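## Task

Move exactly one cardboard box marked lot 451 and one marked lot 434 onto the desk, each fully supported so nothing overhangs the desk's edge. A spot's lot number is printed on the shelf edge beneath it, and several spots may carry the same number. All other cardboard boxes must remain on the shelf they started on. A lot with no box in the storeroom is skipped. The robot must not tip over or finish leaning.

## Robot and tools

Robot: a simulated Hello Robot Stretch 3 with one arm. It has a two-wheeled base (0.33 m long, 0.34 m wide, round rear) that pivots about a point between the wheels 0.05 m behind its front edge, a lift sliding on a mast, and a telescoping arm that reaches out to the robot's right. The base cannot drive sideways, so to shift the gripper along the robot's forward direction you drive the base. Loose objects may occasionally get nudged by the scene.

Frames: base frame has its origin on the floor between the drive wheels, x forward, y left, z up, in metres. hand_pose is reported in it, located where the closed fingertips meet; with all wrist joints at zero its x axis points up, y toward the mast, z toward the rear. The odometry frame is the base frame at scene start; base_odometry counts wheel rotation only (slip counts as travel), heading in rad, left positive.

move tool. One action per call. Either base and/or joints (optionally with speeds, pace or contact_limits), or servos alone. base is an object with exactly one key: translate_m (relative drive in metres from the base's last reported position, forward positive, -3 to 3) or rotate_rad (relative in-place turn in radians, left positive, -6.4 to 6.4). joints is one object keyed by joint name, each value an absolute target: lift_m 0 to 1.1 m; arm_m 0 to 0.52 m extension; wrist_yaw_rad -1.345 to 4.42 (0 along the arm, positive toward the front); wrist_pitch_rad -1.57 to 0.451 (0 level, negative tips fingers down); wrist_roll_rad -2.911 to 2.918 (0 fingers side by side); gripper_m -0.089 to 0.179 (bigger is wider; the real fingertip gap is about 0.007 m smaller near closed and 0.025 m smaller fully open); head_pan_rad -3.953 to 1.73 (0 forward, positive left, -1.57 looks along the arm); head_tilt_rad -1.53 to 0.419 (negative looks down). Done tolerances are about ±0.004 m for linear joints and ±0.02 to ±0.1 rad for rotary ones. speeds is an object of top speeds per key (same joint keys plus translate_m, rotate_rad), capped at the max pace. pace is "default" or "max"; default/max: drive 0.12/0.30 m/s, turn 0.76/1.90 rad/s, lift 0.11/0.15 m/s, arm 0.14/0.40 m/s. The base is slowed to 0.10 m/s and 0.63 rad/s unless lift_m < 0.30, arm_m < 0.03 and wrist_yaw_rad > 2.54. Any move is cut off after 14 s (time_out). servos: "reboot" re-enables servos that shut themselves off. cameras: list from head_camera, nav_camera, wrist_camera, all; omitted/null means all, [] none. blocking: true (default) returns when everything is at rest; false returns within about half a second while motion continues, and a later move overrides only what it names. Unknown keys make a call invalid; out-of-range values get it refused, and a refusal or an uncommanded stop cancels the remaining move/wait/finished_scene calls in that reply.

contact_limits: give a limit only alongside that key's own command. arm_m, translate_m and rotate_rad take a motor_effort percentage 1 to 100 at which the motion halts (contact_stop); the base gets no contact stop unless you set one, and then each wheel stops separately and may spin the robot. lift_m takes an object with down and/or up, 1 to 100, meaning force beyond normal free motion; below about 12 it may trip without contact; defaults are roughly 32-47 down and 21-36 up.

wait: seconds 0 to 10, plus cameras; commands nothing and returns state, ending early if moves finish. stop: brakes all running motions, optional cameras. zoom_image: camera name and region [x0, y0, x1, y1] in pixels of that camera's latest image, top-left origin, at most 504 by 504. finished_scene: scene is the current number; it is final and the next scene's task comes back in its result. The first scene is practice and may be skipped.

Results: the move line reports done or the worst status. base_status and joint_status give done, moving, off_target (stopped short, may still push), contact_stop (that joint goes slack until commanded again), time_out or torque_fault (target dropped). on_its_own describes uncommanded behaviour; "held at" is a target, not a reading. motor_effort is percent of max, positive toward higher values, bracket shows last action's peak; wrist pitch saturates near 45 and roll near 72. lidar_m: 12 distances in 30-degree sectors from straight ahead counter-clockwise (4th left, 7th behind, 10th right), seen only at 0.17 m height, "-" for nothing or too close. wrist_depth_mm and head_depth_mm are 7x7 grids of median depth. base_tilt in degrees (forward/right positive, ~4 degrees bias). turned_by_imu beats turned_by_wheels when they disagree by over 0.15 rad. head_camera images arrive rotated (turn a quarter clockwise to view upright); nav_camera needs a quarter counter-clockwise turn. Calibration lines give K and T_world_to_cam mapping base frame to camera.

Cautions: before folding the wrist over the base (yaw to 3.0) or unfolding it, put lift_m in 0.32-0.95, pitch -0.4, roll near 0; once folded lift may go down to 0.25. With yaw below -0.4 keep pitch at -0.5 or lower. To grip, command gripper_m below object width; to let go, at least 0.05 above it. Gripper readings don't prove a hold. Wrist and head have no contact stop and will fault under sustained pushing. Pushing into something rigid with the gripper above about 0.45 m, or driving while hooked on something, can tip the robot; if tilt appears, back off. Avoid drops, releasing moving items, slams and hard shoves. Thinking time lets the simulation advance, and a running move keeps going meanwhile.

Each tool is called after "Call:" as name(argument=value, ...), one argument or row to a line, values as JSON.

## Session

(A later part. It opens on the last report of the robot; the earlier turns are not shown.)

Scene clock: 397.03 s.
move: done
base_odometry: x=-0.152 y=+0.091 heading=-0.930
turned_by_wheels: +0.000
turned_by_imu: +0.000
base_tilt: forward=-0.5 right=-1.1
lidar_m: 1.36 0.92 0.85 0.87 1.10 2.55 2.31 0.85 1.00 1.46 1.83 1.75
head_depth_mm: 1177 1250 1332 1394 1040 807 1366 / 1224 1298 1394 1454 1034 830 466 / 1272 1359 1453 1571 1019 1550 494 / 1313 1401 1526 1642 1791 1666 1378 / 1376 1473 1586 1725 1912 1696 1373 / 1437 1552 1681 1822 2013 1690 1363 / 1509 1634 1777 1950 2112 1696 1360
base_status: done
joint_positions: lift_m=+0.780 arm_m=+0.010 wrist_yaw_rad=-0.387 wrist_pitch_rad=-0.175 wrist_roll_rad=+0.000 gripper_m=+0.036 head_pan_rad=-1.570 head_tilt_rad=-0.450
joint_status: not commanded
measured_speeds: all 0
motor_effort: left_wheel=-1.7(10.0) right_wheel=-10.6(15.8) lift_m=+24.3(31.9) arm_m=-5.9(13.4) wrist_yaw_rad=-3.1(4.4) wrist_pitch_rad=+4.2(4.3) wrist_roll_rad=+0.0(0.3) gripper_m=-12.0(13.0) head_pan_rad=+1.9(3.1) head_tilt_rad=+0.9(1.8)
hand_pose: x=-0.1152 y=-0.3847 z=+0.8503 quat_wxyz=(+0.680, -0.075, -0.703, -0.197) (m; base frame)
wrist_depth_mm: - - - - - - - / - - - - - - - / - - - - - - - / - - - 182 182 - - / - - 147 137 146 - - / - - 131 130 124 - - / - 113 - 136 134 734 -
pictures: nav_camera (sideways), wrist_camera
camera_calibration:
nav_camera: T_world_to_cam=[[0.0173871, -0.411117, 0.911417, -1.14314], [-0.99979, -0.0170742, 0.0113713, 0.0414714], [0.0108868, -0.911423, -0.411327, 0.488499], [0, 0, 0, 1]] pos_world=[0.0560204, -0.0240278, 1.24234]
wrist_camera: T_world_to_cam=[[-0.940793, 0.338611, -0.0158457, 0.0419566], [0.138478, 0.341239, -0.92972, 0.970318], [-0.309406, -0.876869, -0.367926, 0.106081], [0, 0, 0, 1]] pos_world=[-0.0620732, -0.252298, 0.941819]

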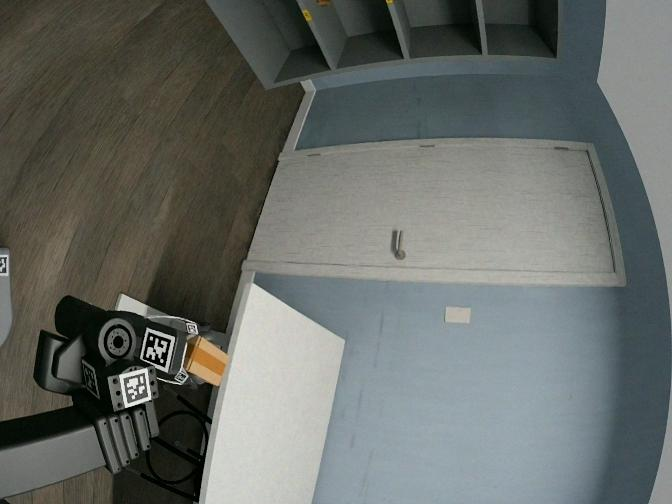

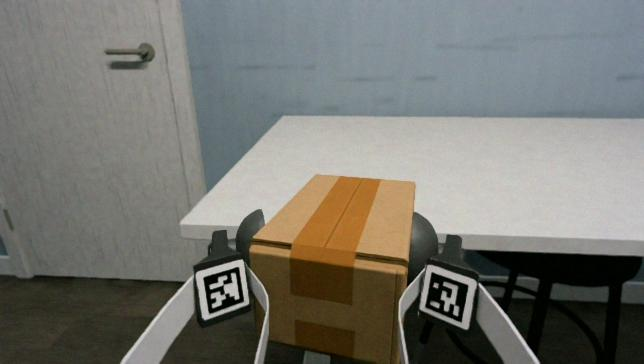

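Call:
move(
  base={"rotate_rad": -0.403},
  joints={"arm_m": 0.37},
  contact_limits={"arm_m": 35},
  cameras=["wrist_camera", "nav_camera"],
)

Scene clock: 421.43 s.
move: done
base_odometry: x=-0.152 y=+0.091 heading=-1.333
turned_by_wheels: -0.403
turned_by_imu: -0.396
base_tilt: forward=-0.4 right=-1.2
lidar_m: 1.75 1.19 0.88 0.85 0.89 1.24 2.55 1.48 0.85 1.00 1.50 2.00
head_depth_mm: 1206 1306 1402 1466 1041 868 342 / 1206 1299 1407 1471 1026 414 341 / 1213 1298 1397 1478 560 800 1379 / 1209 1302 1388 1478 647 1542 1371 / 1200 1307 1409 1472 1003 1260 1332 / 1215 1295 1405 1511 1001 1525 1361 / 1221 1302 1410 1523 1669 1576 1350
base_status: done
joint_positions: lift_m=+0.780 arm_m=+0.370 wrist_yaw_rad=-0.388 wrist_pitch_rad=-0.175 wrist_roll_rad=+0.000 gripper_m=+0.036 head_pan_rad=-1.570 head_tilt_rad=-0.450
joint_status: all done
measured_speeds: all 0
motor_effort: left_wheel=+7.8(11.8) right_wheel=-11.2(14.1) lift_m=+27.6(28.0) arm_m=+13.5(15.0) wrist_yaw_rad=-3.3(4.3) wrist_pitch_rad=+4.2(4.3) wrist_roll_rad=+0.0(0.3) gripper_m=-12.1(12.8) head_pan_rad=+1.7(2.3) head_tilt_rad=+1.2(1.8)
contact_limits: arm_m 35 (drawing in: default 31, maximum 55; extending or still: default 40, maximum 69)
hand_pose: x=-0.1153 y=-0.7446 z=+0.8503 quat_wxyz=(+0.680, -0.075, -0.703, -0.197) (m; base frame)
wrist_depth_mm: - - - - - - - / - - - - - - - / - - - - - - - / - - - 182 181 - - / - - 147 137 147 - - / - - 131 130 125 - - / 276 104 263 136 264 121 271
pictures: nav_camera (sideways), wrist_camera
camera_calibration:
nav_camera: T_world_to_cam=[[0.0173871, -0.411117, 0.911417, -1.14314], [-0.99979, -0.0170742, 0.0113713, 0.0414714], [0.0108868, -0.911423, -0.411327, 0.488498], [0, 0, 0, 1]] pos_world=[0.0560204, -0.0240278, 1.24234]
wrist_camera: T_world_to_cam=[[-0.940745, 0.338744, -0.0158497, 0.16393], [0.138558, 0.341298, -0.929687, 1.09317], [-0.309516, -0.876794, -0.36801, -0.209479], [0, 0, 0, 1]] pos_world=[-0.0620876, -0.612295, 0.941809]

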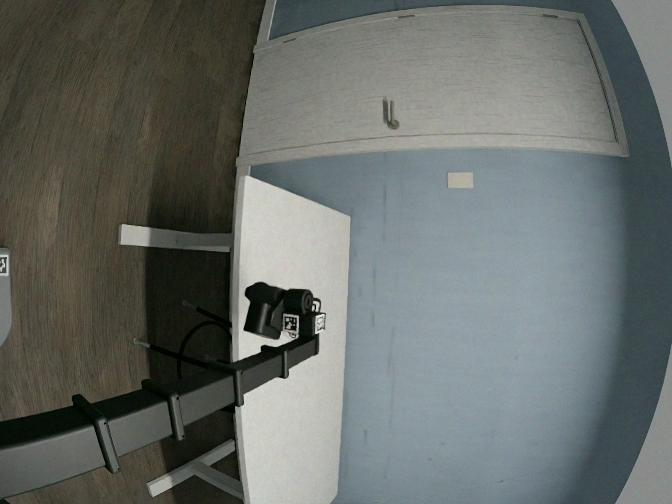

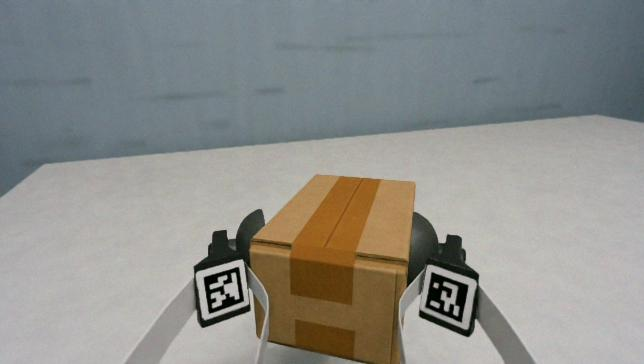

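Call:
move(
  joints={"lift_m": 0.695},
  cameras=[],
)

Call:
move(
  joints={"lift_m": 0.682},
  speeds={"lift_m": 0.02},
  contact_limits={"lift_m": {"down": 14}},
  cameras=["wrist_camera"],
)

Scene clock: 431.67 s.
move: done
base_odometry: x=-0.152 y=+0.091 heading=-1.333
turned_by_wheels: +0.000
turned_by_imu: +0.000
base_tilt: forward=-0.3 right=-1.1
lidar_m: 1.75 1.19 0.88 0.85 0.89 1.24 2.55 1.47 0.85 1.00 1.50 2.01
head_depth_mm: 1211 1304 1393 1468 1043 874 1355 / 1205 1304 1405 1466 1030 831 415 / 1202 1306 1398 1478 1027 557 1346 / 1211 1302 1397 1475 1015 587 1377 / 1218 1300 1407 1474 1003 1268 1333 / 1211 1313 1410 1508 1004 1538 1353 / 1216 1309 1404 1531 1650 1578 1340
base_status: not commanded
joint_positions: lift_m=+0.695 arm_m=+0.370 wrist_yaw_rad=-0.388 wrist_pitch_rad=-0.175 wrist_roll_rad=+0.000 gripper_m=+0.036 head_pan_rad=-1.570 head_tilt_rad=-0.450
joint_status: all done
measured_speeds: all 0
motor_effort: left_wheel=+7.6(8.0) right_wheel=-10.4(11.5) lift_m=+24.7(27.7) arm_m=+13.3(13.8) wrist_yaw_rad=-2.3(4.0) wrist_pitch_rad=+4.3(4.3) wrist_roll_rad=-0.1(0.3) gripper_m=-12.1(12.8) head_pan_rad=+1.1(2.0) head_tilt_rad=+1.6(2.3)
contact_limits: arm_m 35 (drawing in: default 31, maximum 55; extending or still: default 40, maximum 69)
hand_pose: x=-0.1153 y=-0.7446 z=+0.7653 quat_wxyz=(+0.680, -0.075, -0.703, -0.197) (m; base frame)
wrist_depth_mm: - - - - - - - / - - - - - - - / - - - - - - - / - - - 183 181 - - / 257 256 153 138 147 254 266 / 212 212 131 130 125 209 209 / 174 113 162 137 161 161 172
pictures: none
No camera images: "cameras" was empty.

Scene clock: 432.70 s.
move: done
base_odometry: x=-0.152 y=+0.091 heading=-1.333
turned_by_wheels: +0.000
turned_by_imu: +0.000
base_tilt: forward=-0.3 right=-1.2
lidar_m: 1.74 1.19 0.88 0.85 0.89 1.23 2.55 1.47 0.85 1.00 1.50 2.01
head_depth_mm: 1210 1296 1407 1478 1046 873 1366 / 1209 1305 1406 1467 1038 832 438 / 1209 1296 1401 1462 1026 572 1336 / 1214 1293 1399 1477 1013 591 1375 / 1220 1301 1406 1471 1008 1265 1330 / 1212 1302 1409 1504 998 1528 1369 / 1212 1313 1417 1521 1654 1573 1355
base_status: not commanded
joint_positions: lift_m=+0.682 arm_m=+0.370 wrist_yaw_rad=-0.388 wrist_pitch_rad=-0.174 wrist_roll_rad=+0.000 gripper_m=+0.036 head_pan_rad=-1.570 head_tilt_rad=-0.450
joint_status: all done
measured_speeds: all 0
motor_effort: left_wheel=+7.6(8.1) right_wheel=-10.5(11.0) lift_m=+23.4(25.9) arm_m=+12.4(13.6) wrist_yaw_rad=-2.0(3.4) wrist_pitch_rad=+3.9(4.3) wrist_roll_rad=-0.2(0.3) gripper_m=-12.2(12.4) head_pan_rad=+1.6(2.1) head_tilt_rad=+2.1(2.2)
contact_limits: arm_m 35 (drawing in: default 31, maximum 55; extending or still: default 40, maximum 69); lift_m down 14 (down: maximum 72; up: maximum 65)
hand_pose: x=-0.1153 y=-0.7447 z=+0.7526 quat_wxyz=(+0.680, -0.075, -0.703, -0.196) (m; base frame)
wrist_depth_mm: - - - - - - - / - - - - - - - / - - - - - - - / - - - 182 180 - - / 246 245 156 138 148 243 240 / 192 192 130 130 125 182 189 / 158 113 151 138 146 146 156
pictures: wrist_camera
camera_calibration:
wrist_camera: T_world_to_cam=[[-0.940752, 0.338727, -0.0158023, 0.162329], [0.138159, 0.340321, -0.930104, 1.00189], [-0.309673, -0.87718, -0.366956, -0.246611], [0, 0, 0, 1]] pos_world=[-0.0620777, -0.612271, 0.84393]

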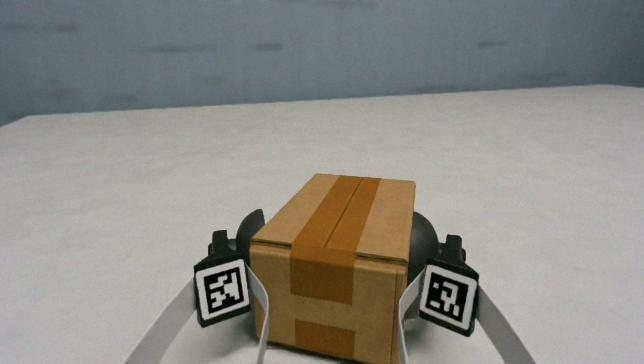

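Call:
move(
  joints={"lift_m": 0.678},
  speeds={"lift_m": 0.02},
  contact_limits={"lift_m": {"down": 14}},
  cameras=[],
)

Scene clock: 437.77 s.
move: done
base_odometry: x=-0.152 y=+0.091 heading=-1.333
turned_by_wheels: +0.000
turned_by_imu: +0.000
base_tilt: forward=-0.3 right=-1.2
lidar_m: 1.74 1.19 0.88 0.85 0.89 1.24 2.55 1.47 0.85 1.00 1.50 2.01
head_depth_mm: 1213 1299 1397 1460 1038 873 1363 / 1216 1296 1407 1457 1032 832 445 / 1210 1298 1416 1466 1024 575 1309 / 1214 1300 1403 1477 1016 592 1363 / 1214 1306 1405 1465 1010 1274 1331 / 1223 1309 1408 1508 1000 1540 1358 / 1212 1301 1410 1529 1658 1578 1358
base_status: not commanded
joint_positions: lift_m=+0.678 arm_m=+0.370 wrist_yaw_rad=-0.388 wrist_pitch_rad=-0.167 wrist_roll_rad=+0.000 gripper_m=+0.036 head_pan_rad=-1.570 head_tilt_rad=-0.450
joint_status: all done
measured_speeds: all 0
motor_effort: left_wheel=+7.6(8.2) right_wheel=-10.4(10.7) lift_m=+24.7(24.7) arm_m=+12.3(12.6) wrist_yaw_rad=-3.1(3.8) wrist_pitch_rad=+2.8(3.9) wrist_roll_rad=+0.0(0.3) gripper_m=-12.6(12.6) head_pan_rad=+1.4(1.9) head_tilt_rad=+2.1(2.3)
contact_limits: arm_m 35 (drawing in: default 31, maximum 55; extending or still: default 40, maximum 69); lift_m down 14 (down: maximum 72; up: maximum 65)
hand_pose: x=-0.1155 y=-0.7451 z=+0.7503 quat_wxyz=(+0.680, -0.077, -0.703, -0.194) (m; base frame)
wrist_depth_mm: - - - - - - - / - - - - - - - / - - - - - - - / - - - 178 178 - - / 243 242 156 137 148 239 238 / 189 188 131 130 125 187 186 / 155 113 149 137 143 143 153
pictures: none
No camera images: "cameras" was empty.

Call:
move(
  joints={"gripper_m": 0.15},
  cameras=["wrist_camera"],
)

Call:
move(
  joints={"arm_m": 0.01},
  pace="max",
  cameras=["wrist_camera"],
)

Scene clock: 445.43 s.
move: done
base_odometry: x=-0.152 y=+0.091 heading=-1.333
turned_by_wheels: +0.000
turned_by_imu: +0.000
base_tilt: forward=-0.3 right=-1.2
lidar_m: 1.74 1.19 0.88 0.85 0.89 1.23 2.55 1.47 0.85 1.00 1.51 2.01
head_depth_mm: 1204 1302 1400 1473 1045 873 1365 / 1213 1299 1403 1462 1036 832 445 / 1208 1294 1410 1476 1027 572 1309 / 1217 1300 1404 1491 1011 591 1370 / 1216 1302 1420 1471 1007 1267 1324 / 1221 1313 1400 1511 1005 1535 1356 / 1216 1301 1399 1532 1645 1584 1354
base_status: not commanded
joint_positions: lift_m=+0.678 arm_m=+0.370 wrist_yaw_rad=-0.388 wrist_pitch_rad=-0.168 wrist_roll_rad=+0.000 gripper_m=+0.150 head_pan_rad=-1.570 head_tilt_rad=-0.450
joint_status: all done
measured_speeds: all 0
motor_effort: left_wheel=+7.4(7.9) right_wheel=-9.9(10.9) lift_m=+30.2(31.0) arm_m=+11.2(12.0) wrist_yaw_rad=-1.5(3.3) wrist_pitch_rad=+2.7(2.9) wrist_roll_rad=+0.0(0.5) gripper_m=+0.6(83.5) head_pan_rad=+1.3(1.8) head_tilt_rad=+3.3(3.3)
contact_limits: arm_m 35 (drawing in: default 31, maximum 55; extending or still: default 40, maximum 69); lift_m down 14 (down: maximum 72; up: maximum 65)
hand_pose: x=-0.1156 y=-0.7450 z=+0.7502 quat_wxyz=(+0.680, -0.077, -0.703, -0.194) (m; base frame)
wrist_depth_mm: - - - - - - - / - - - - - - - / - - - - - - - / - - - 178 - - - / 242 242 241 138 227 226 238 / 189 128 179 130 172 127 179 / - 144 149 137 143 148 109
pictures: wrist_camera
camera_calibration:
wrist_camera: T_world_to_cam=[[-0.940559, 0.339274, -0.0155345, 0.162333], [0.136148, 0.334746, -0.932421, 0.997146], [-0.311146, -0.879112, -0.36104, -0.253937], [0, 0, 0, 1]] pos_world=[-0.0620871, -0.612105, 0.8406]

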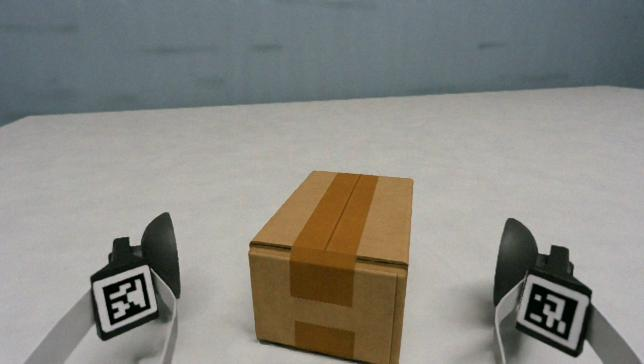

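Scene clock: 447.60 s.
move: done
base_odometry: x=-0.152 y=+0.091 heading=-1.333
turned_by_wheels: +0.000
turned_by_imu: +0.000
base_tilt: forward=-0.2 right=-1.3
lidar_m: 1.74 1.19 0.88 0.85 0.89 1.24 2.55 1.47 0.85 1.00 1.50 2.01
head_depth_mm: 1208 1283 1407 1477 1041 872 1362 / 1212 1302 1398 1467 1032 866 1351 / 1213 1304 1411 1477 1024 854 1390 / 1213 1299 1404 1486 1017 1543 1372 / 1216 1299 1408 1475 1013 1272 1326 / 1213 1304 1402 1515 999 1534 1358 / 1215 1311 1413 1528 1652 1580 1357
base_status: not commanded
joint_positions: lift_m=+0.678 arm_m=+0.010 wrist_yaw_rad=-0.388 wrist_pitch_rad=-0.168 wrist_roll_rad=+0.000 gripper_m=+0.150 head_pan_rad=-1.570 head_tilt_rad=-0.450
joint_status: all done
measured_speeds: all 0
motor_effort: left_wheel=+7.6(8.0) right_wheel=-11.0(11.0) lift_m=+29.7(31.2) arm_m=-10.6(14.3) wrist_yaw_rad=-1.6(3.9) wrist_pitch_rad=+2.8(2.9) wrist_roll_rad=-0.2(0.3) gripper_m=+0.3(1.2) head_pan_rad=+1.4(1.9) head_tilt_rad=+3.2(3.4)
contact_limits: lift_m down 14 (down: maximum 72; up: maximum 65)
hand_pose: x=-0.1156 y=-0.3850 z=+0.7502 quat_wxyz=(+0.680, -0.077, -0.703, -0.194) (m; base frame)
wrist_depth_mm: - - - - - - - / - - - - - - - / - - 461 - - - - / - - - 810 - - - / - 160 - - - - - / - 128 - - - 123 - / - 829 - - - - 111
pictures: wrist_camera
camera_calibration:
wrist_camera: T_world_to_cam=[[-0.940559, 0.339274, -0.0155345, 0.0401905], [0.136148, 0.334746, -0.932421, 0.876634], [-0.311146, -0.879112, -0.36104, 0.0625534], [0, 0, 0, 1]] pos_world=[-0.0620871, -0.252094, 0.840601]

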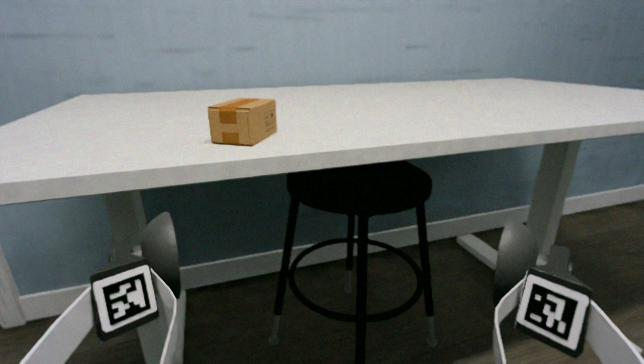

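Call:
move(
  joints={"wrist_pitch_rad": -0.4, "gripper_m": 0.0, "lift_m": 0.5},
  pace="max",
  cameras=[],
)

Call:
move(
  joints={"wrist_yaw_rad": 3.0},
  base={"translate_m": -0.3},
  pace="max",
  cameras=[],
)

Call:
move(
  joints={"lift_m": 0.29},
  pace="max",
  cameras=[],
)

Call:
move(
  base={"translate_m": -1.7},
  pace="max",
  cameras=["nav_camera"],
)

Scene clock: 480.77 s.
move: done
base_odometry: x=-0.152 y=+0.091 heading=-1.333
turned_by_wheels: +0.000
turned_by_imu: +0.000
base_tilt: forward=-0.4 right=-1.2
lidar_m: 1.74 1.19 0.88 0.85 0.89 1.23 2.55 1.47 0.85 1.00 1.50 2.01
head_depth_mm: 1209 1307 1396 1472 1046 874 1371 / 1211 1303 1404 1470 1033 870 1340 / 1216 1303 1404 1473 1027 857 1385 / 1221 1293 1402 1471 1012 1545 1384 / 1209 1298 1412 1475 1007 1271 1325 / 1211 1297 1418 1520 1003 1523 1359 / 1220 1307 1396 1534 1653 1576 1361
base_status: not commanded
joint_positions: lift_m=+0.500 arm_m=+0.010 wrist_yaw_rad=-0.388 wrist_pitch_rad=-0.414 wrist_roll_rad=+0.000 gripper_m=+0.000 head_pan_rad=-1.570 head_tilt_rad=-0.450
joint_status: all done
measured_speeds: all 0
motor_effort: left_wheel=+7.6(7.9) right_wheel=-10.1(10.6) lift_m=+24.9(27.0) arm_m=+12.7(13.6) wrist_yaw_rad=-1.5(3.3) wrist_pitch_rad=+2.1(4.4) wrist_roll_rad=-0.1(0.3) gripper_m=-1.2(81.2) head_pan_rad=+1.1(1.6) head_tilt_rad=+3.5(3.8)
hand_pose: x=-0.1067 y=-0.3631 z=+0.5136 quat_wxyz=(+0.651, +0.009, -0.707, -0.276) (m; base frame)
wrist_depth_mm: 606 - - - - - - / - - - - - - - / - - - - - - - / - - - - - - - / 966 929 943 154 930 925 911 / 811 810 772 130 772 786 787 / 707 698 662 673 657 675 682
pictures: none
No camera images: "cameras" was empty.

Scene clock: 484.70 s.
move: done
base_odometry: x=-0.222 y=+0.382 heading=-1.333
turned_by_wheels: +0.000
turned_by_imu: +0.000
base_tilt: forward=-0.2 right=-1.3
lidar_m: 2.04 1.20 0.89 0.86 0.90 1.24 2.25 2.00 0.96 0.78 1.07 2.05
head_depth_mm: 1208 1291 1404 1464 1042 874 1395 / 1197 1295 1399 1468 1033 868 1355 / 1213 1296 1405 1464 1029 860 1379 / 1205 1303 1398 1467 1016 854 1339 / 1211 1295 1397 1466 1004 850 1372 / 1213 1304 1392 1467 1003 1517 1358 / 1213 1311 1400 1464 989 1264 1318
base_status: done
joint_positions: lift_m=+0.500 arm_m=+0.010 wrist_yaw_rad=+2.997 wrist_pitch_rad=-0.414 wrist_roll_rad=+0.000 gripper_m=+0.000 head_pan_rad=-1.570 head_tilt_rad=-0.450
joint_status: all done
measured_speeds: all 0
motor_effort: left_wheel=-1.6(9.3) right_wheel=-8.8(15.4) lift_m=+29.3(31.4) arm_m=+9.6(13.1) wrist_yaw_rad=+3.1(6.6) wrist_pitch_rad=+2.1(2.2) wrist_roll_rad=+0.0(0.3) gripper_m=-1.0(1.4) head_pan_rad=+1.3(1.7) head_tilt_rad=+3.8(4.3)
hand_pose: x=+0.0111 y=+0.0676 z=+0.5136 quat_wxyz=(+0.195, +0.700, +0.095, +0.680) (m; base frame)
wrist_depth_mm: 823 146 846 877 892 913 922 / 906 158 933 946 977 - - / 962 174 204 - - - - / - 200 - - - - - / 968 920 224 154 940 912 921 / 803 807 229 130 765 792 780 / 694 698 121 679 656 690 675
pictures: none
No camera images: "cameras" was empty.

Scene clock: 486.90 s.
move: done
base_odometry: x=-0.222 y=+0.382 heading=-1.333
turned_by_wheels: +0.000
turned_by_imu: +0.000
base_tilt: forward=-0.2 right=-1.1
lidar_m: 2.04 1.20 0.89 0.86 0.89 1.24 2.25 2.01 0.96 0.78 1.07 2.05
head_depth_mm: 1200 1290 1395 1462 1039 872 1395 / 1211 1302 1395 1464 1032 867 1355 / 1204 1295 1401 1462 1025 859 1382 / 1212 1293 1409 1474 1020 853 1338 / 1213 1296 1395 1468 1010 851 1353 / 1209 1301 1405 1473 1001 1545 1364 / 1214 1301 1407 1465 998 1266 1329
base_status: not commanded
joint_positions: lift_m=+0.290 arm_m=+0.010 wrist_yaw_rad=+2.997 wrist_pitch_rad=-0.415 wrist_roll_rad=+0.000 gripper_m=+0.000 head_pan_rad=-1.570 head_tilt_rad=-0.450
joint_status: all done
measured_speeds: all 0
motor_effort: left_wheel=-2.0(2.1) right_wheel=-9.0(9.7) lift_m=+25.5(28.5) arm_m=+8.4(10.3) wrist_yaw_rad=+1.6(3.2) wrist_pitch_rad=+2.3(2.3) wrist_roll_rad=+0.1(0.3) gripper_m=-1.0(1.4) head_pan_rad=+0.9(1.8) head_tilt_rad=+4.2(4.3)
hand_pose: x=+0.0111 y=+0.0675 z=+0.3034 quat_wxyz=(+0.195, +0.700, +0.095, +0.680) (m; base frame)
wrist_depth_mm: 820 146 860 889 881 905 924 / 893 159 913 963 957 999 - / 947 174 878 957 947 947 946 / 779 709 706 760 744 739 737 / 633 613 224 154 612 607 616 / 534 534 232 130 517 516 518 / 453 288 111 277 433 454 451
pictures: none
No camera images: "cameras" was empty.

Scene clock: 493.97 s.
move: done
base_odometry: x=-0.624 y=+2.034 heading=-1.332
turned_by_wheels: +0.000
turned_by_imu: -0.002
base_tilt: forward=-0.4 right=-1.2
lidar_m: 3.24 1.25 1.01 2.05 0.78 0.58 0.56 0.58 0.81 1.41 1.28 2.03
head_depth_mm: 1179 1261 1369 1472 1556 1531 1363 / 1185 1272 1370 1500 1620 1724 1383 / 1186 1263 1372 1489 1639 1722 1385 / 1181 1266 1371 1496 1628 1705 1379 / 1180 1267 1363 1493 1622 1701 1363 / 1187 1277 1376 1481 1635 1682 1355 / 1182 1271 1368 1499 1630 1692 1347
base_status: done
joint_positions: lift_m=+0.290 arm_m=+0.010 wrist_yaw_rad=+2.997 wrist_pitch_rad=-0.415 wrist_roll_rad=+0.000 gripper_m=+0.000 head_pan_rad=-1.570 head_tilt_rad=-0.450
joint_status: not commanded
measured_speeds: all 0
motor_effort: left_wheel=+0.1(10.1) right_wheel=-9.9(18.5) lift_m=+27.8(30.8) arm_m=+4.2(9.2) wrist_yaw_rad=+1.3(3.4) wrist_pitch_rad=+2.2(2.4) wrist_roll_rad=+0.1(0.3) gripper_m=-0.7(1.7) head_pan_rad=+0.2(1.5) head_tilt_rad=+4.0(5.3)
hand_pose: x=+0.0111 y=+0.0675 z=+0.3034 quat_wxyz=(+0.195, +0.700, +0.096, +0.680) (m; base frame)
wrist_depth_mm: - 146 - - - 944 971 / - 158 - - - - - / 851 174 885 985 963 962 943 / 741 719 700 763 745 749 743 / 638 613 224 155 618 614 607 / 537 532 233 131 506 521 513 / 452 288 111 276 436 450 452
pictures: nav_camera (sideways)
camera_calibration:
nav_camera: T_world_to_cam=[[0.0173872, -0.410964, 0.911486, -1.14323], [-0.99979, -0.0170729, 0.011374, 0.0414678], [0.0108874, -0.911492, -0.411174, 0.4883], [0, 0, 0, 1]] pos_world=[0.0560204, -0.0240378, 1.24234]

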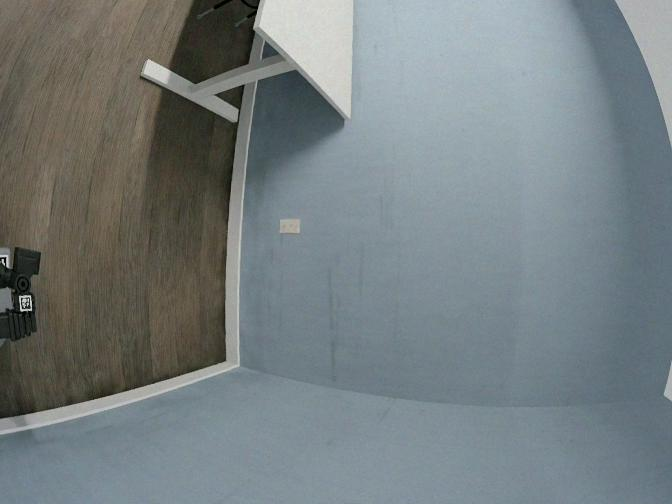

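Call:
move(
  base={"rotate_rad": 1.571},
  joints={"head_pan_rad": -0.6},
  pace="max",
  cameras=["nav_camera"],
)

Scene clock: 506.33 s.
move: done
base_odometry: x=-0.624 y=+2.034 heading=+0.238
turned_by_wheels: +1.571
turned_by_imu: +1.540
base_tilt: forward=-0.1 right=-1.1
lidar_m: 2.18 0.80 0.58 0.56 0.58 0.79 1.41 1.28 1.91 3.52 1.27 1.00
head_depth_mm: 1125 1237 1384 1546 1785 1738 1400 / 1031 1120 1244 1376 1568 1674 1383 / 956 1040 1129 1240 1395 1551 1384 / 887 953 1042 1138 1250 1395 1367 / 835 900 973 1060 1167 1303 1369 / 946 1030 1141 1265 1427 1555 1367 / 1973 2128 2283 2458 2230 1682 1357
base_status: done
joint_positions: lift_m=+0.290 arm_m=+0.010 wrist_yaw_rad=+2.997 wrist_pitch_rad=-0.415 wrist_roll_rad=+0.000 gripper_m=+0.000 head_pan_rad=-0.595 head_tilt_rad=-0.450
joint_status: all done
measured_speeds: all 0
motor_effort: left_wheel=-6.5(15.4) right_wheel=+8.7(14.3) lift_m=+25.8(31.2) arm_m=-10.4(10.4) wrist_yaw_rad=+2.7(2.8) wrist_pitch_rad=+2.2(2.3) wrist_roll_rad=-0.1(0.4) gripper_m=-1.0(1.3) head_pan_rad=-2.6(5.5) head_tilt_rad=+3.9(4.7)
hand_pose: x=+0.0111 y=+0.0675 z=+0.3034 quat_wxyz=(+0.195, +0.700, +0.096, +0.680) (m; base frame)
wrist_depth_mm: - 147 - - - - - / - 158 - - - - - / - 173 184 - 718 735 761 / 676 661 705 725 728 755 736 / 631 614 224 154 618 617 610 / 534 533 232 130 512 525 518 / 456 290 111 277 438 453 452
pictures: nav_camera (sideways)
camera_calibration:
nav_camera: T_world_to_cam=[[0.349553, -0.216004, 0.911677, -1.14551], [-0.546955, -0.837085, 0.0113815, 0.0386957], [0.760692, -0.502625, -0.41075, 0.483174], [0, 0, 0, 1]] pos_world=[0.0540338, 0.0278126, 1.24236]

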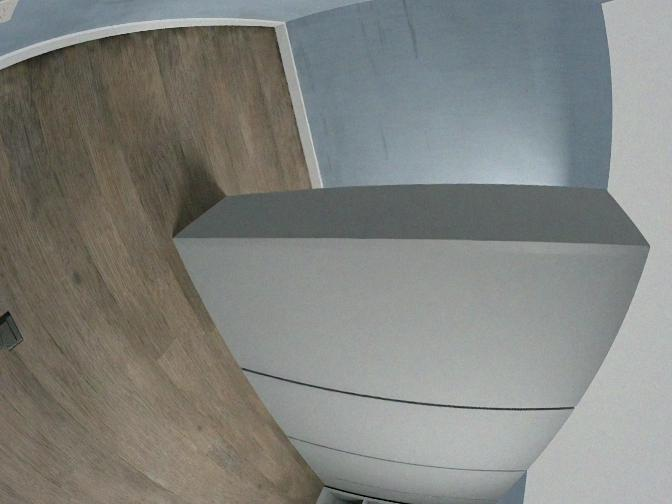

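Call:
move(
  base={"translate_m": 1.79},
  joints={"head_pan_rad": -1.57},
  pace="max",
  contact_limits={"translate_m": 40},
  cameras=["nav_camera"],
)

Scene clock: 544.83 s.
move: done
base_odometry: x=+1.116 y=+2.456 heading=+0.238
turned_by_wheels: +0.000
turned_by_imu: +0.001
base_tilt: forward=-0.4 right=-1.2
lidar_m: 0.57 0.60 0.58 0.56 0.58 0.79 2.19 0.66 0.64 2.26 0.82 0.60
head_depth_mm: 1915 1251 1304 1411 1385 1529 1311 / 1988 2109 2205 2220 1895 1644 1392 / 3629 3771 3369 3237 2276 1720 1385 / 3688 3935 - 3462 2286 1714 1376 / 3619 3927 - 3439 2259 1722 1369 / 2579 2655 2683 2747 2266 1689 1353 / 1704 1710 1750 1789 1824 1610 1354
base_status: done
joint_positions: lift_m=+0.290 arm_m=+0.010 wrist_yaw_rad=+2.997 wrist_pitch_rad=-0.415 wrist_roll_rad=+0.000 gripper_m=+0.000 head_pan_rad=-1.570 head_tilt_rad=-0.450
joint_status: all done
measured_speeds: all 0
motor_effort: left_wheel=+2.0(14.0) right_wheel=+5.5(13.6) lift_m=+29.4(31.3) arm_m=-12.0(13.2) wrist_yaw_rad=+1.9(3.4) wrist_pitch_rad=+2.3(2.4) wrist_roll_rad=-0.2(0.4) gripper_m=-0.9(1.6) head_pan_rad=+3.3(7.3) head_tilt_rad=-0.5(2.7)
contact_limits: translate_m 40 (maximum 100)
hand_pose: x=+0.0110 y=+0.0675 z=+0.3034 quat_wxyz=(+0.195, +0.700, +0.096, +0.680) (m; base frame)
wrist_depth_mm: - 146 - - - - 615 / - 158 - - - - 649 / - 173 183 710 740 739 684 / 684 681 231 731 742 741 680 / 641 613 224 154 617 612 609 / 538 536 232 131 512 518 517 / 453 289 111 278 431 450 453
pictures: nav_camera (sideways)
camera_calibration:
nav_camera: T_world_to_cam=[[0.0173869, -0.41054, 0.911677, -1.14348], [-0.99979, -0.0170677, 0.0113815, 0.041458], [0.0108877, -0.911683, -0.41075, 0.487748], [0, 0, 0, 1]] pos_world=[0.0560204, -0.0240654, 1.24236]

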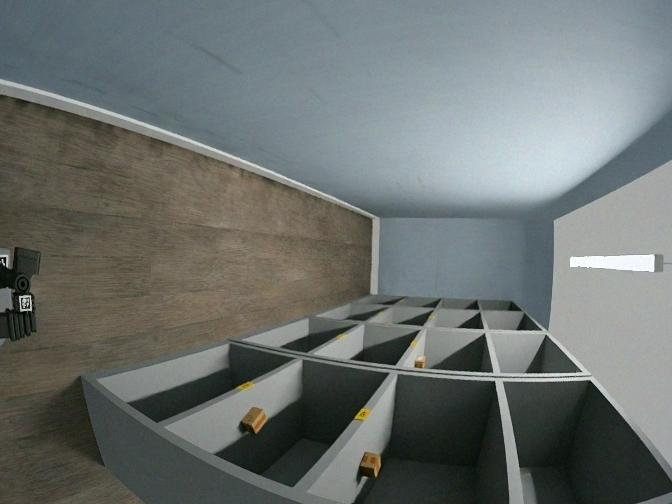

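Call:
move(
  base={"translate_m": 0.12},
  pace="max",
  contact_limits={"translate_m": 40},
  cameras=[],
)

Call:
move(
  base={"rotate_rad": -1.571},
  joints={"head_pan_rad": -1.0, "head_tilt_rad": -0.4},
  pace="max",
  cameras=["head_camera"],
)

Scene clock: 591.47 s.
move: done
base_odometry: x=+1.232 y=+2.485 heading=+0.238
turned_by_wheels: +0.000
turned_by_imu: +0.000
base_tilt: forward=-0.3 right=-1.2
lidar_m: 0.45 0.47 0.58 0.56 0.58 0.79 2.19 0.72 1.43 1.78 0.65 0.47
head_depth_mm: 1962 2103 2014 1523 1584 1649 1369 / 2780 2875 2340 2437 2216 1742 1394 / 3724 3921 - 3393 2300 1723 1374 / 3677 3982 - 3460 2296 1720 1379 / 3565 3827 - 3313 2269 1698 1363 / 2038 2070 2154 2217 2053 1689 1366 / 1331 1348 1370 1415 1431 1470 1318
base_status: done
joint_positions: lift_m=+0.290 arm_m=+0.010 wrist_yaw_rad=+2.997 wrist_pitch_rad=-0.415 wrist_roll_rad=+0.000 gripper_m=+0.000 head_pan_rad=-1.570 head_tilt_rad=-0.450
joint_status: not commanded
measured_speeds: all 0
motor_effort: left_wheel=-1.8(10.9) right_wheel=+8.1(16.3) lift_m=+28.8(29.6) arm_m=-11.5(12.1) wrist_yaw_rad=+2.1(3.0) wrist_pitch_rad=+2.2(2.3) wrist_roll_rad=-0.3(0.3) gripper_m=-0.9(1.4) head_pan_rad=+2.8(3.9) head_tilt_rad=-2.4(2.5)
contact_limits: translate_m 40 (maximum 100)
hand_pose: x=+0.0110 y=+0.0675 z=+0.3034 quat_wxyz=(+0.195, +0.700, +0.096, +0.680) (m; base frame)
wrist_depth_mm: - 146 - - - - 532 / - 158 - - - 668 532 / - 173 183 718 737 728 539 / 686 676 229 719 736 717 543 / 635 614 224 154 610 614 535 / 537 537 230 130 508 522 505 / 453 289 111 276 432 452 452
pictures: none
No camera images: "cameras" was empty.

Scene clock: 593.57 s.
move: done
base_odometry: x=+1.232 y=+2.485 heading=-1.333
turned_by_wheels: -1.571
turned_by_imu: -1.541
base_tilt: forward=-0.3 right=-1.3
lidar_m: 1.66 0.63 0.47 0.45 0.47 0.58 0.56 0.59 0.81 2.34 0.72 1.45
head_depth_mm: 2922 3047 3169 3302 2566 1858 1464 / 3043 3248 3341 3509 2501 1826 1442 / 799 872 957 1063 1203 1688 1391 / 678 726 788 856 943 1047 1174 / 599 640 686 744 808 876 959 / 1110 1249 1346 979 1433 1056 1322 / 1220 1358 1468 1062 1418 1178 1327
base_status: done
joint_positions: lift_m=+0.290 arm_m=+0.010 wrist_yaw_rad=+2.997 wrist_pitch_rad=-0.415 wrist_roll_rad=+0.000 gripper_m=+0.000 head_pan_rad=-0.996 head_tilt_rad=-0.400
joint_status: all done
measured_speeds: all 0
motor_effort: left_wheel=+6.3(15.4) right_wheel=-8.8(14.8) lift_m=+28.8(29.2) arm_m=-12.4(13.3) wrist_yaw_rad=+2.2(2.9) wrist_pitch_rad=+2.2(2.4) wrist_roll_rad=+0.0(0.4) gripper_m=-1.2(1.5) head_pan_rad=-2.6(5.1) head_tilt_rad=+4.3(7.4)
hand_pose: x=+0.0110 y=+0.0675 z=+0.3034 quat_wxyz=(+0.195, +0.700, +0.096, +0.680) (m; base frame)
wrist_depth_mm: 446 146 464 475 488 493 513 / 487 158 501 522 534 548 552 / 535 174 540 570 588 604 611 / 582 200 229 620 631 645 682 / 613 614 224 154 610 614 610 / 532 533 231 130 507 517 518 / 458 287 111 277 432 452 452
pictures: head_camera (sideways)
camera_calibration:
head_camera: T_world_to_cam=[[-0.223887, 0.260632, -0.93912, 1.23901], [0.856216, 0.512911, -0.0617763, 0.0748259], [0.465584, -0.81792, -0.337991, 0.392631], [0, 0, 0, 1]] pos_world=[0.030528, -0.0401621, 1.3009]

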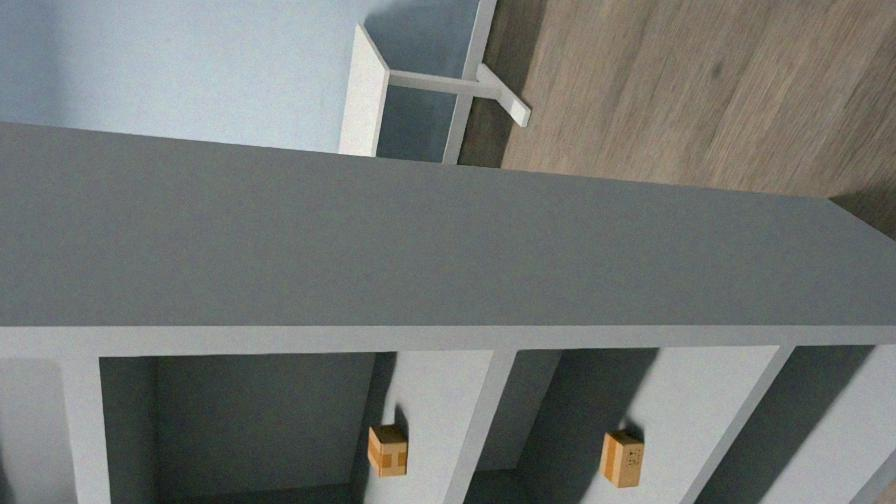

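Call:
move(
  base={"translate_m": 0.9},
  joints={"head_pan_rad": -1.57, "head_tilt_rad": -0.5},
  pace="max",
  contact_limits={"translate_m": 40},
  cameras=["head_camera", "nav_camera"],
)

Scene clock: 604.30 s.
move: done
base_odometry: x=+1.445 y=+1.610 heading=-1.333
turned_by_wheels: +0.000
turned_by_imu: +0.001
base_tilt: forward=-0.2 right=-1.3
lidar_m: 1.60 0.61 0.45 0.44 0.46 0.64 1.46 1.53 0.70 1.03 0.72 1.48
head_depth_mm: 841 909 995 749 1106 968 951 / 844 909 987 736 1172 974 1172 / 846 912 984 730 1179 965 1163 / 844 913 983 717 1174 913 1157 / 843 914 984 712 1176 948 1157 / 845 914 984 705 1181 949 1153 / 846 915 984 699 1160 942 1136
base_status: done
joint_positions: lift_m=+0.290 arm_m=+0.010 wrist_yaw_rad=+2.998 wrist_pitch_rad=-0.415 wrist_roll_rad=+0.000 gripper_m=+0.000 head_pan_rad=-1.570 head_tilt_rad=-0.500
joint_status: all done
measured_speeds: all 0
motor_effort: left_wheel=+4.7(13.4) right_wheel=+2.5(14.8) lift_m=+26.4(28.3) arm_m=-8.8(11.4) wrist_yaw_rad=+1.5(3.1) wrist_pitch_rad=+2.2(2.3) wrist_roll_rad=+0.0(0.3) gripper_m=-1.1(1.5) head_pan_rad=+3.7(5.2) head_tilt_rad=-4.7(5.5)
contact_limits: translate_m 40 (maximum 100)
hand_pose: x=+0.0110 y=+0.0675 z=+0.3034 quat_wxyz=(+0.195, +0.700, +0.096, +0.680) (m; base frame)
wrist_depth_mm: 437 146 452 463 472 481 488 / 476 158 489 502 509 528 540 / 521 177 518 552 567 573 595 / 567 557 229 603 613 629 652 / 602 608 225 154 611 604 610 / 538 540 232 131 508 519 516 / 454 290 111 278 433 454 452
pictures: head_camera (sideways), nav_camera (sideways)
camera_calibration:
head_camera: T_world_to_cam=[[-0.0465728, 0.432312, -0.90052, 1.18755], [0.997502, -0.0278055, -0.064937, 0.0780707], [-0.0531125, -0.901295, -0.429938, 0.515449], [0, 0, 0, 1]] pos_world=[0.00480871, -0.0466514, 1.2961]
nav_camera: T_world_to_cam=[[0.0173475, -0.456049, 0.889786, -1.11492], [-0.999792, -0.0174511, 0.0105478, 0.0425441], [0.0107174, -0.889783, -0.456257, 0.546965], [0, 0, 0, 1]] pos_world=[0.0560143, -0.0210358, 1.24115]

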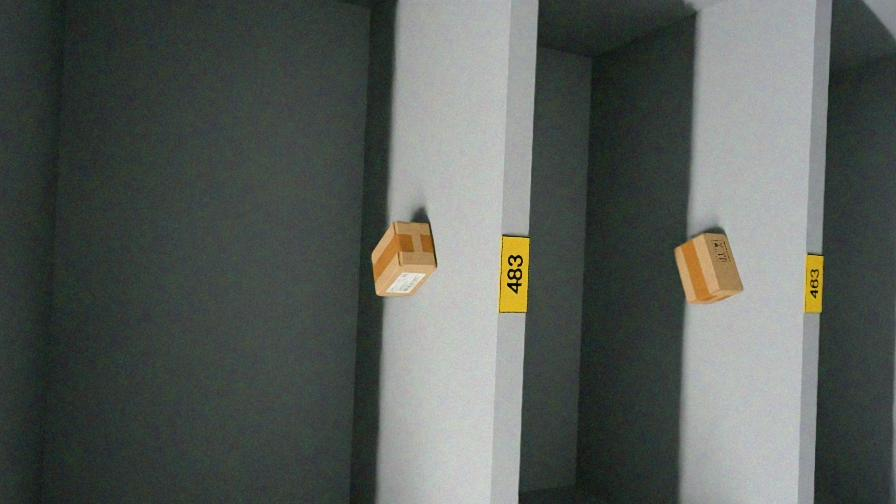

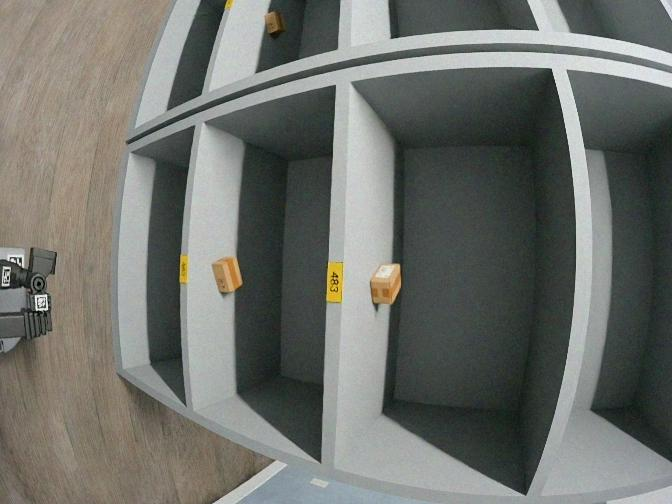

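Call:
move(
  base={"translate_m": 0.8},
  pace="max",
  contact_limits={"translate_m": 40},
  cameras=["head_camera", "nav_camera"],
)

Scene clock: 614.00 s.
move: done
base_odometry: x=+1.633 y=+0.833 heading=-1.333
turned_by_wheels: +0.000
turned_by_imu: +0.000
base_tilt: forward=-0.3 right=-1.3
lidar_m: 1.54 0.59 0.44 0.42 0.44 0.62 1.79 1.33 0.64 1.04 0.83 0.85
head_depth_mm: 707 780 757 697 712 776 863 / 858 924 992 739 1050 937 890 / 856 926 1000 732 1195 968 1191 / 859 928 997 722 1197 959 1188 / 857 924 1001 713 1188 956 1178 / 860 932 1002 693 1180 946 1173 / 863 936 994 695 1185 937 1173
base_status: done
joint_positions: lift_m=+0.290 arm_m=+0.010 wrist_yaw_rad=+2.998 wrist_pitch_rad=-0.415 wrist_roll_rad=+0.000 gripper_m=+0.000 head_pan_rad=-1.570 head_tilt_rad=-0.500
joint_status: not commanded
measured_speeds: all 0
motor_effort: left_wheel=+0.4(15.9) right_wheel=+5.9(11.1) lift_m=+26.0(26.9) arm_m=-5.4(7.7) wrist_yaw_rad=+1.3(3.1) wrist_pitch_rad=+2.2(2.3) wrist_roll_rad=+0.0(0.4) gripper_m=-0.8(1.5) head_pan_rad=+3.2(3.9) head_tilt_rad=-4.1(5.1)
contact_limits: translate_m 40 (maximum 100)
hand_pose: x=+0.0110 y=+0.0675 z=+0.3034 quat_wxyz=(+0.195, +0.700, +0.096, +0.680) (m; base frame)
wrist_depth_mm: 425 146 437 445 457 467 481 / 463 158 467 491 504 515 520 / 503 176 507 535 546 560 574 / 551 541 229 591 602 610 626 / 593 595 224 154 614 615 618 / 538 536 232 131 511 519 518 / 453 289 111 278 436 461 452
pictures: head_camera (sideways), nav_camera (sideways)
camera_calibration:
head_camera: T_world_to_cam=[[-0.0466393, 0.432336, -0.900506, 1.18754], [0.997506, -0.0276498, -0.0649379, 0.078072], [-0.0529738, -0.901289, -0.429968, 0.515488], [0, 0, 0, 1]] pos_world=[0.00481589, -0.0466514, 1.2961]
nav_camera: T_world_to_cam=[[0.0174177, -0.456077, 0.88977, -1.1149], [-0.999789, -0.0176054, 0.0105473, 0.0425448], [0.0108544, -0.889766, -0.456287, 0.547004], [0, 0, 0, 1]] pos_world=[0.0560175, -0.021026, 1.24115]

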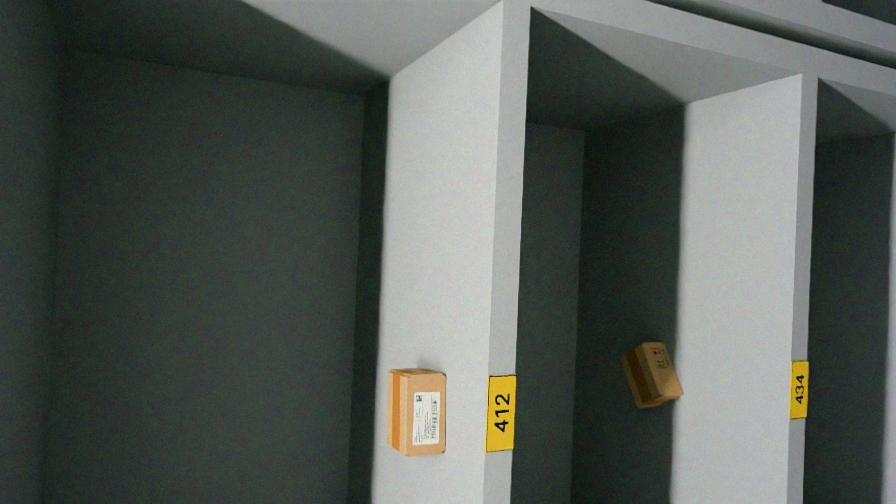

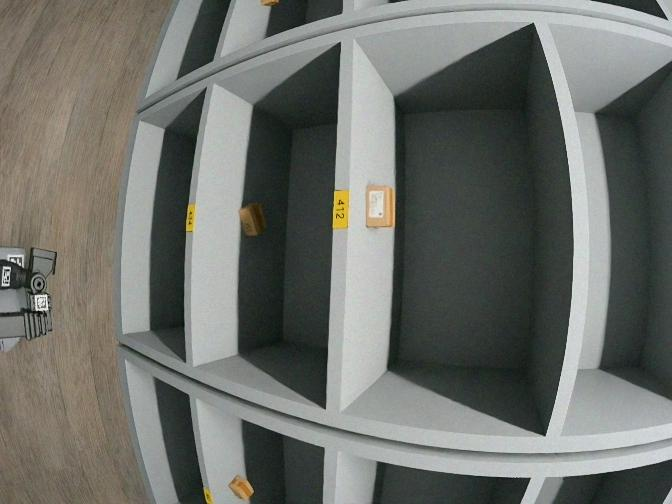

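Call:
zoom_image(
  camera="head_camera",
  region=[570, 290, 830, 450],
)

Scaled by 1.938 from the camera's 896x504 image, which has a finer 1280x720 frame.

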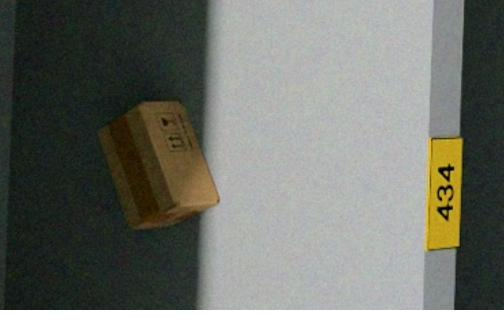

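Call:
move(
  base={"translate_m": 0.08},
  joints={"lift_m": 0.493},
  pace="max",
  cameras=[],
)

Call:
move(
  joints={"wrist_yaw_rad": 0.45, "gripper_m": 0.179},
  pace="max",
  cameras=[],
)

Call:
move(
  joints={"wrist_pitch_rad": -0.15, "arm_m": 0.2},
  contact_limits={"arm_m": 32},
  cameras=["wrist_camera", "head_camera"],
)

Scene clock: 681.07 s.
move: done
base_odometry: x=+1.652 y=+0.755 heading=-1.333
turned_by_wheels: +0.000
turned_by_imu: +0.000
base_tilt: forward=-0.4 right=-1.3
lidar_m: 1.53 0.59 0.44 0.42 0.44 0.61 1.79 1.40 0.68 1.04 0.78 1.51
head_depth_mm: 839 919 979 743 935 914 869 / 856 928 994 739 1176 972 1104 / 857 927 998 731 1199 963 1186 / 861 928 995 720 1192 961 1185 / 860 932 999 691 1186 956 1181 / 860 929 1004 697 1176 951 1171 / 866 935 996 700 1184 945 1162
base_status: done
joint_positions: lift_m=+0.493 arm_m=+0.010 wrist_yaw_rad=+2.998 wrist_pitch_rad=-0.415 wrist_roll_rad=+0.000 gripper_m=+0.000 head_pan_rad=-1.570 head_tilt_rad=-0.500
joint_status: all done
measured_speeds: all 0
motor_effort: left_wheel=-1.4(10.6) right_wheel=+3.6(13.9) lift_m=+30.3(33.4) arm_m=-3.1(4.4) wrist_yaw_rad=+1.4(3.6) wrist_pitch_rad=+2.2(2.4) wrist_roll_rad=+0.1(0.3) gripper_m=-0.7(1.6) head_pan_rad=+3.2(3.8) head_tilt_rad=-3.8(5.0)
hand_pose: x=+0.0110 y=+0.0675 z=+0.5064 quat_wxyz=(+0.195, +0.700, +0.096, +0.680) (m; base frame)
wrist_depth_mm: 421 146 437 447 456 462 474 / 462 158 473 485 496 513 521 / 501 175 504 531 546 564 574 / 547 533 229 592 611 633 645 / 605 620 225 154 673 690 714 / 688 692 230 131 736 756 767 / 688 690 121 669 648 672 671
pictures: none
No camera images: "cameras" was empty.

Scene clock: 683.40 s.
move: done
base_odometry: x=+1.652 y=+0.755 heading=-1.333
turned_by_wheels: +0.000
turned_by_imu: +0.000
base_tilt: forward=-0.3 right=-1.2
lidar_m: 1.54 0.59 0.44 0.42 0.44 0.61 1.79 1.41 0.68 1.04 0.78 1.51
head_depth_mm: 839 911 976 747 939 915 870 / 857 926 998 734 1173 971 1098 / 857 928 998 728 1193 962 1192 / 857 930 998 720 1194 961 1183 / 858 930 1003 693 1185 954 1171 / 863 932 1000 696 1185 950 1166 / 859 931 994 697 1190 942 1170
base_status: not commanded
joint_positions: lift_m=+0.493 arm_m=+0.010 wrist_yaw_rad=+0.453 wrist_pitch_rad=-0.415 wrist_roll_rad=+0.000 gripper_m=+0.179 head_pan_rad=-1.570 head_tilt_rad=-0.500
joint_status: all done
measured_speeds: all 0
motor_effort: left_wheel=-1.5(2.2) right_wheel=+3.5(4.4) lift_m=+27.7(30.2) arm_m=-2.1(3.1) wrist_yaw_rad=-3.6(7.7) wrist_pitch_rad=+2.2(2.4) wrist_roll_rad=-0.2(0.3) gripper_m=+0.6(84.1) head_pan_rad=+2.8(4.0) head_tilt_rad=-4.5(5.0)
hand_pose: x=+0.0769 y=-0.3571 z=+0.5064 quat_wxyz=(+0.707, +0.298, -0.641, +0.013) (m; base frame)
wrist_depth_mm: - 520 466 454 444 433 426 / - 575 651 411 359 303 286 / - - 686 - 882 787 696 / - - 723 - 968 855 749 / 959 863 770 778 781 804 771 / 119 758 762 690 683 667 121 / 118 671 681 671 608 577 108
pictures: none
No camera images: "cameras" was empty.

Scene clock: 686.03 s.
move: done
base_odometry: x=+1.652 y=+0.755 heading=-1.333
turned_by_wheels: +0.000
turned_by_imu: +0.000
base_tilt: forward=-0.3 right=-1.2
lidar_m: 1.53 0.59 0.44 0.42 0.44 0.61 1.79 1.41 0.68 1.04 0.78 1.50
head_depth_mm: 837 917 982 745 934 915 869 / 857 925 995 737 1170 972 1103 / 858 930 996 730 1203 961 1189 / 860 929 1001 719 1202 958 1181 / 862 927 998 691 1187 954 846 / 864 931 1000 697 1179 947 1147 / 863 932 997 697 1187 945 1169
base_status: not commanded
joint_positions: lift_m=+0.493 arm_m=+0.200 wrist_yaw_rad=+0.453 wrist_pitch_rad=-0.172 wrist_roll_rad=+0.000 gripper_m=+0.179 head_pan_rad=-1.570 head_tilt_rad=-0.500
joint_status: all done
measured_speeds: all 0
motor_effort: left_wheel=-1.4(2.3) right_wheel=+3.1(4.3) lift_m=+24.8(27.9) arm_m=+12.9(15.5) wrist_yaw_rad=-2.4(4.7) wrist_pitch_rad=+3.6(5.8) wrist_roll_rad=+0.2(0.3) gripper_m=+0.6(1.4) head_pan_rad=+3.1(3.8) head_tilt_rad=-3.7(4.9)
contact_limits: arm_m 32 (drawing in: default 31, maximum 55; extending or still: default 40, maximum 69)
hand_pose: x=+0.0872 y=-0.5683 z=+0.5641 quat_wxyz=(+0.701, +0.218, -0.672, +0.099) (m; base frame)
wrist_depth_mm: 397 478 621 646 569 511 460 / 403 491 642 689 602 525 481 / 415 489 542 548 356 479 475 / 374 336 335 332 330 332 328 / 447 277 255 240 240 239 238 / 119 145 658 205 188 186 121 / 115 575 742 742 187 165 108
pictures: head_camera (sideways), wrist_camera
camera_calibration:
head_camera: T_world_to_cam=[[-0.0466396, 0.432336, -0.900506, 1.18754], [0.997506, -0.027649, -0.0649379, 0.078072], [-0.0529731, -0.901289, -0.429968, 0.515488], [0, 0, 0, 1]] pos_world=[0.00481593, -0.0466514, 1.2961]
wrist_camera: T_world_to_cam=[[-0.879811, -0.475064, -0.0157108, -0.177715], [-0.160549, 0.328119, -0.930893, 0.758147], [0.447389, -0.816488, -0.364954, -0.130985], [0, 0, 0, 1]] pos_world=[0.0239654, -0.440137, 0.655158]

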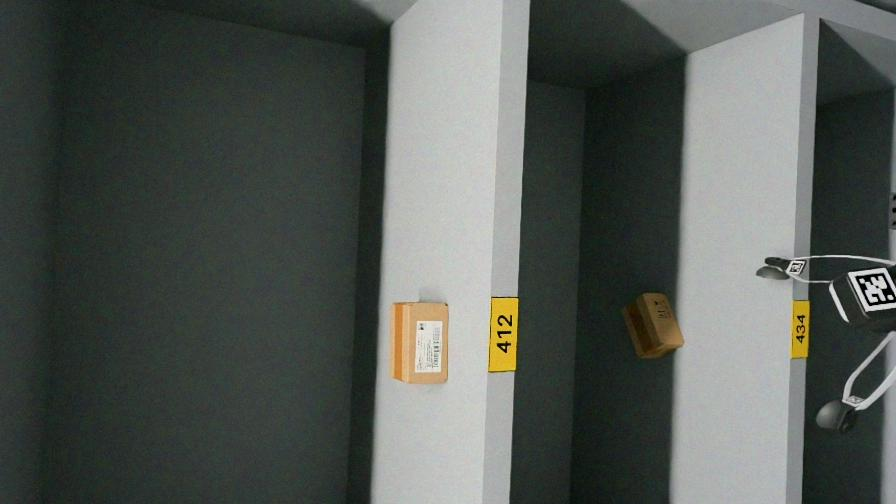

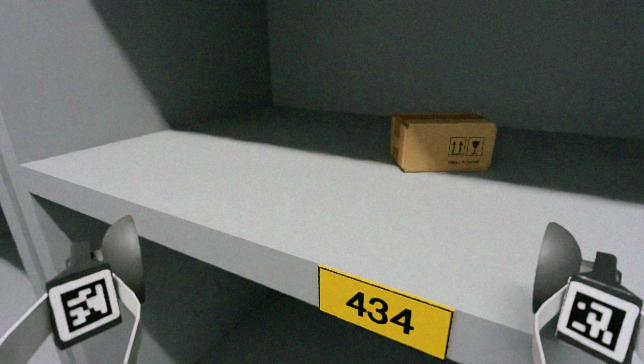

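Call:
move(
  base={"translate_m": -0.013},
  joints={"wrist_yaw_rad": 0.5, "arm_m": 0.37},
  contact_limits={"arm_m": 32},
  cameras=["wrist_camera"],
)

Scene clock: 720.37 s.
move: done
base_odometry: x=+1.649 y=+0.767 heading=-1.333
turned_by_wheels: +0.000
turned_by_imu: +0.000
base_tilt: forward=-0.2 right=-1.2
lidar_m: 1.53 0.59 0.44 0.42 0.44 0.61 1.79 1.40 0.67 1.04 0.78 1.51
head_depth_mm: 840 913 957 747 898 884 872 / 857 928 995 738 1166 967 1059 / 855 932 997 727 1199 967 657 / 859 927 997 721 1193 955 763 / 861 930 997 690 1189 951 1180 / 862 929 1000 688 1176 946 1171 / 864 932 995 695 1182 941 1171
base_status: done
joint_positions: lift_m=+0.493 arm_m=+0.370 wrist_yaw_rad=+0.497 wrist_pitch_rad=-0.172 wrist_roll_rad=+0.000 gripper_m=+0.179 head_pan_rad=-1.570 head_tilt_rad=-0.500
joint_status: all done
measured_speeds: all 0
motor_effort: left_wheel=-6.1(10.8) right_wheel=-4.8(9.4) lift_m=+26.0(26.0) arm_m=+13.0(15.7) wrist_yaw_rad=+2.0(5.5) wrist_pitch_rad=+3.5(3.7) wrist_roll_rad=-0.1(0.4) gripper_m=+0.5(1.4) head_pan_rad=+3.4(3.7) head_tilt_rad=-4.4(4.8)
contact_limits: arm_m 32 (drawing in: default 31, maximum 55; extending or still: default 40, maximum 69)
hand_pose: x=+0.0970 y=-0.7333 z=+0.5642 quat_wxyz=(+0.698, +0.232, -0.668, +0.114) (m; base frame)
wrist_depth_mm: 386 466 557 479 415 368 325 / 401 485 578 510 434 381 341 / 410 485 552 506 442 395 353 / 335 337 333 225 206 326 326 / 242 228 240 215 213 224 236 / 119 145 187 188 187 178 121 / 115 154 154 154 153 153 108
pictures: wrist_camera
camera_calibration:
wrist_camera: T_world_to_cam=[[-0.858047, -0.513331, -0.0157039, -0.277719], [-0.174761, 0.320597, -0.930954, 0.809786], [0.482922, -0.796058, -0.364798, -0.258606], [0, 0, 0, 1]] pos_world=[0.0281091, -0.608042, 0.655174]

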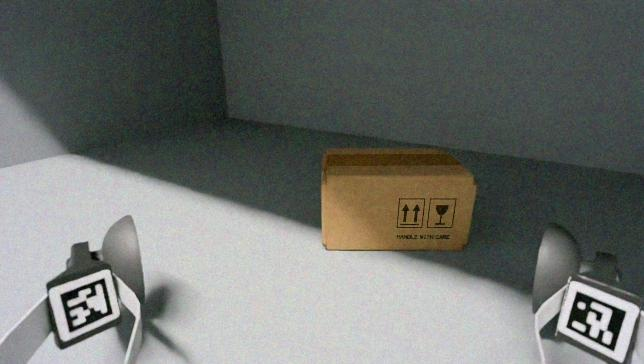

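Call:
move(
  joints={"arm_m": 0.46},
  contact_limits={"arm_m": 32},
  cameras=["wrist_camera"],
)

Scene clock: 739.50 s.
move: done
base_odometry: x=+1.649 y=+0.767 heading=-1.333
turned_by_wheels: +0.000
turned_by_imu: +0.000
base_tilt: forward=-0.4 right=-1.3
lidar_m: 1.53 0.59 0.44 0.42 0.44 0.62 1.79 1.39 0.67 1.04 0.78 1.50
head_depth_mm: 843 911 955 746 900 884 870 / 858 924 997 740 1166 971 1056 / 858 926 997 726 1189 902 647 / 857 926 997 720 1195 778 1188 / 861 931 1000 691 1187 901 1183 / 863 934 999 688 1183 950 1172 / 860 929 995 695 1184 945 1171
base_status: not commanded
joint_positions: lift_m=+0.493 arm_m=+0.460 wrist_yaw_rad=+0.497 wrist_pitch_rad=-0.172 wrist_roll_rad=+0.000 gripper_m=+0.179 head_pan_rad=-1.570 head_tilt_rad=-0.500
joint_status: all done
measured_speeds: all 0
motor_effort: left_wheel=-5.9(6.6) right_wheel=-4.6(5.6) lift_m=+30.6(31.0) arm_m=+13.3(15.6) wrist_yaw_rad=+2.5(3.5) wrist_pitch_rad=+3.6(3.7) wrist_roll_rad=+0.1(0.3) gripper_m=+0.3(1.1) head_pan_rad=+2.8(3.4) head_tilt_rad=-2.9(4.3)
contact_limits: arm_m 32 (drawing in: default 31, maximum 55; extending or still: default 40, maximum 69)
hand_pose: x=+0.0970 y=-0.8233 z=+0.5642 quat_wxyz=(+0.698, +0.232, -0.668, +0.114) (m; base frame)
wrist_depth_mm: 391 465 445 380 329 289 258 / 397 479 476 401 342 303 267 / 408 483 472 421 360 314 278 / 333 334 333 331 329 313 284 / 241 227 146 138 155 238 236 / 119 145 133 133 133 178 121 / 118 149 143 141 143 152 108
pictures: wrist_camera
camera_calibration:
wrist_camera: T_world_to_cam=[[-0.858047, -0.513331, -0.0157033, -0.32392], [-0.174756, 0.320588, -0.930959, 0.838637], [0.482924, -0.796062, -0.364787, -0.33026], [0, 0, 0, 1]] pos_world=[0.028109, -0.698042, 0.655175]

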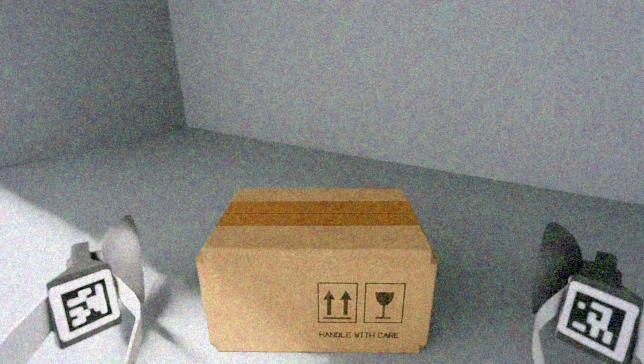

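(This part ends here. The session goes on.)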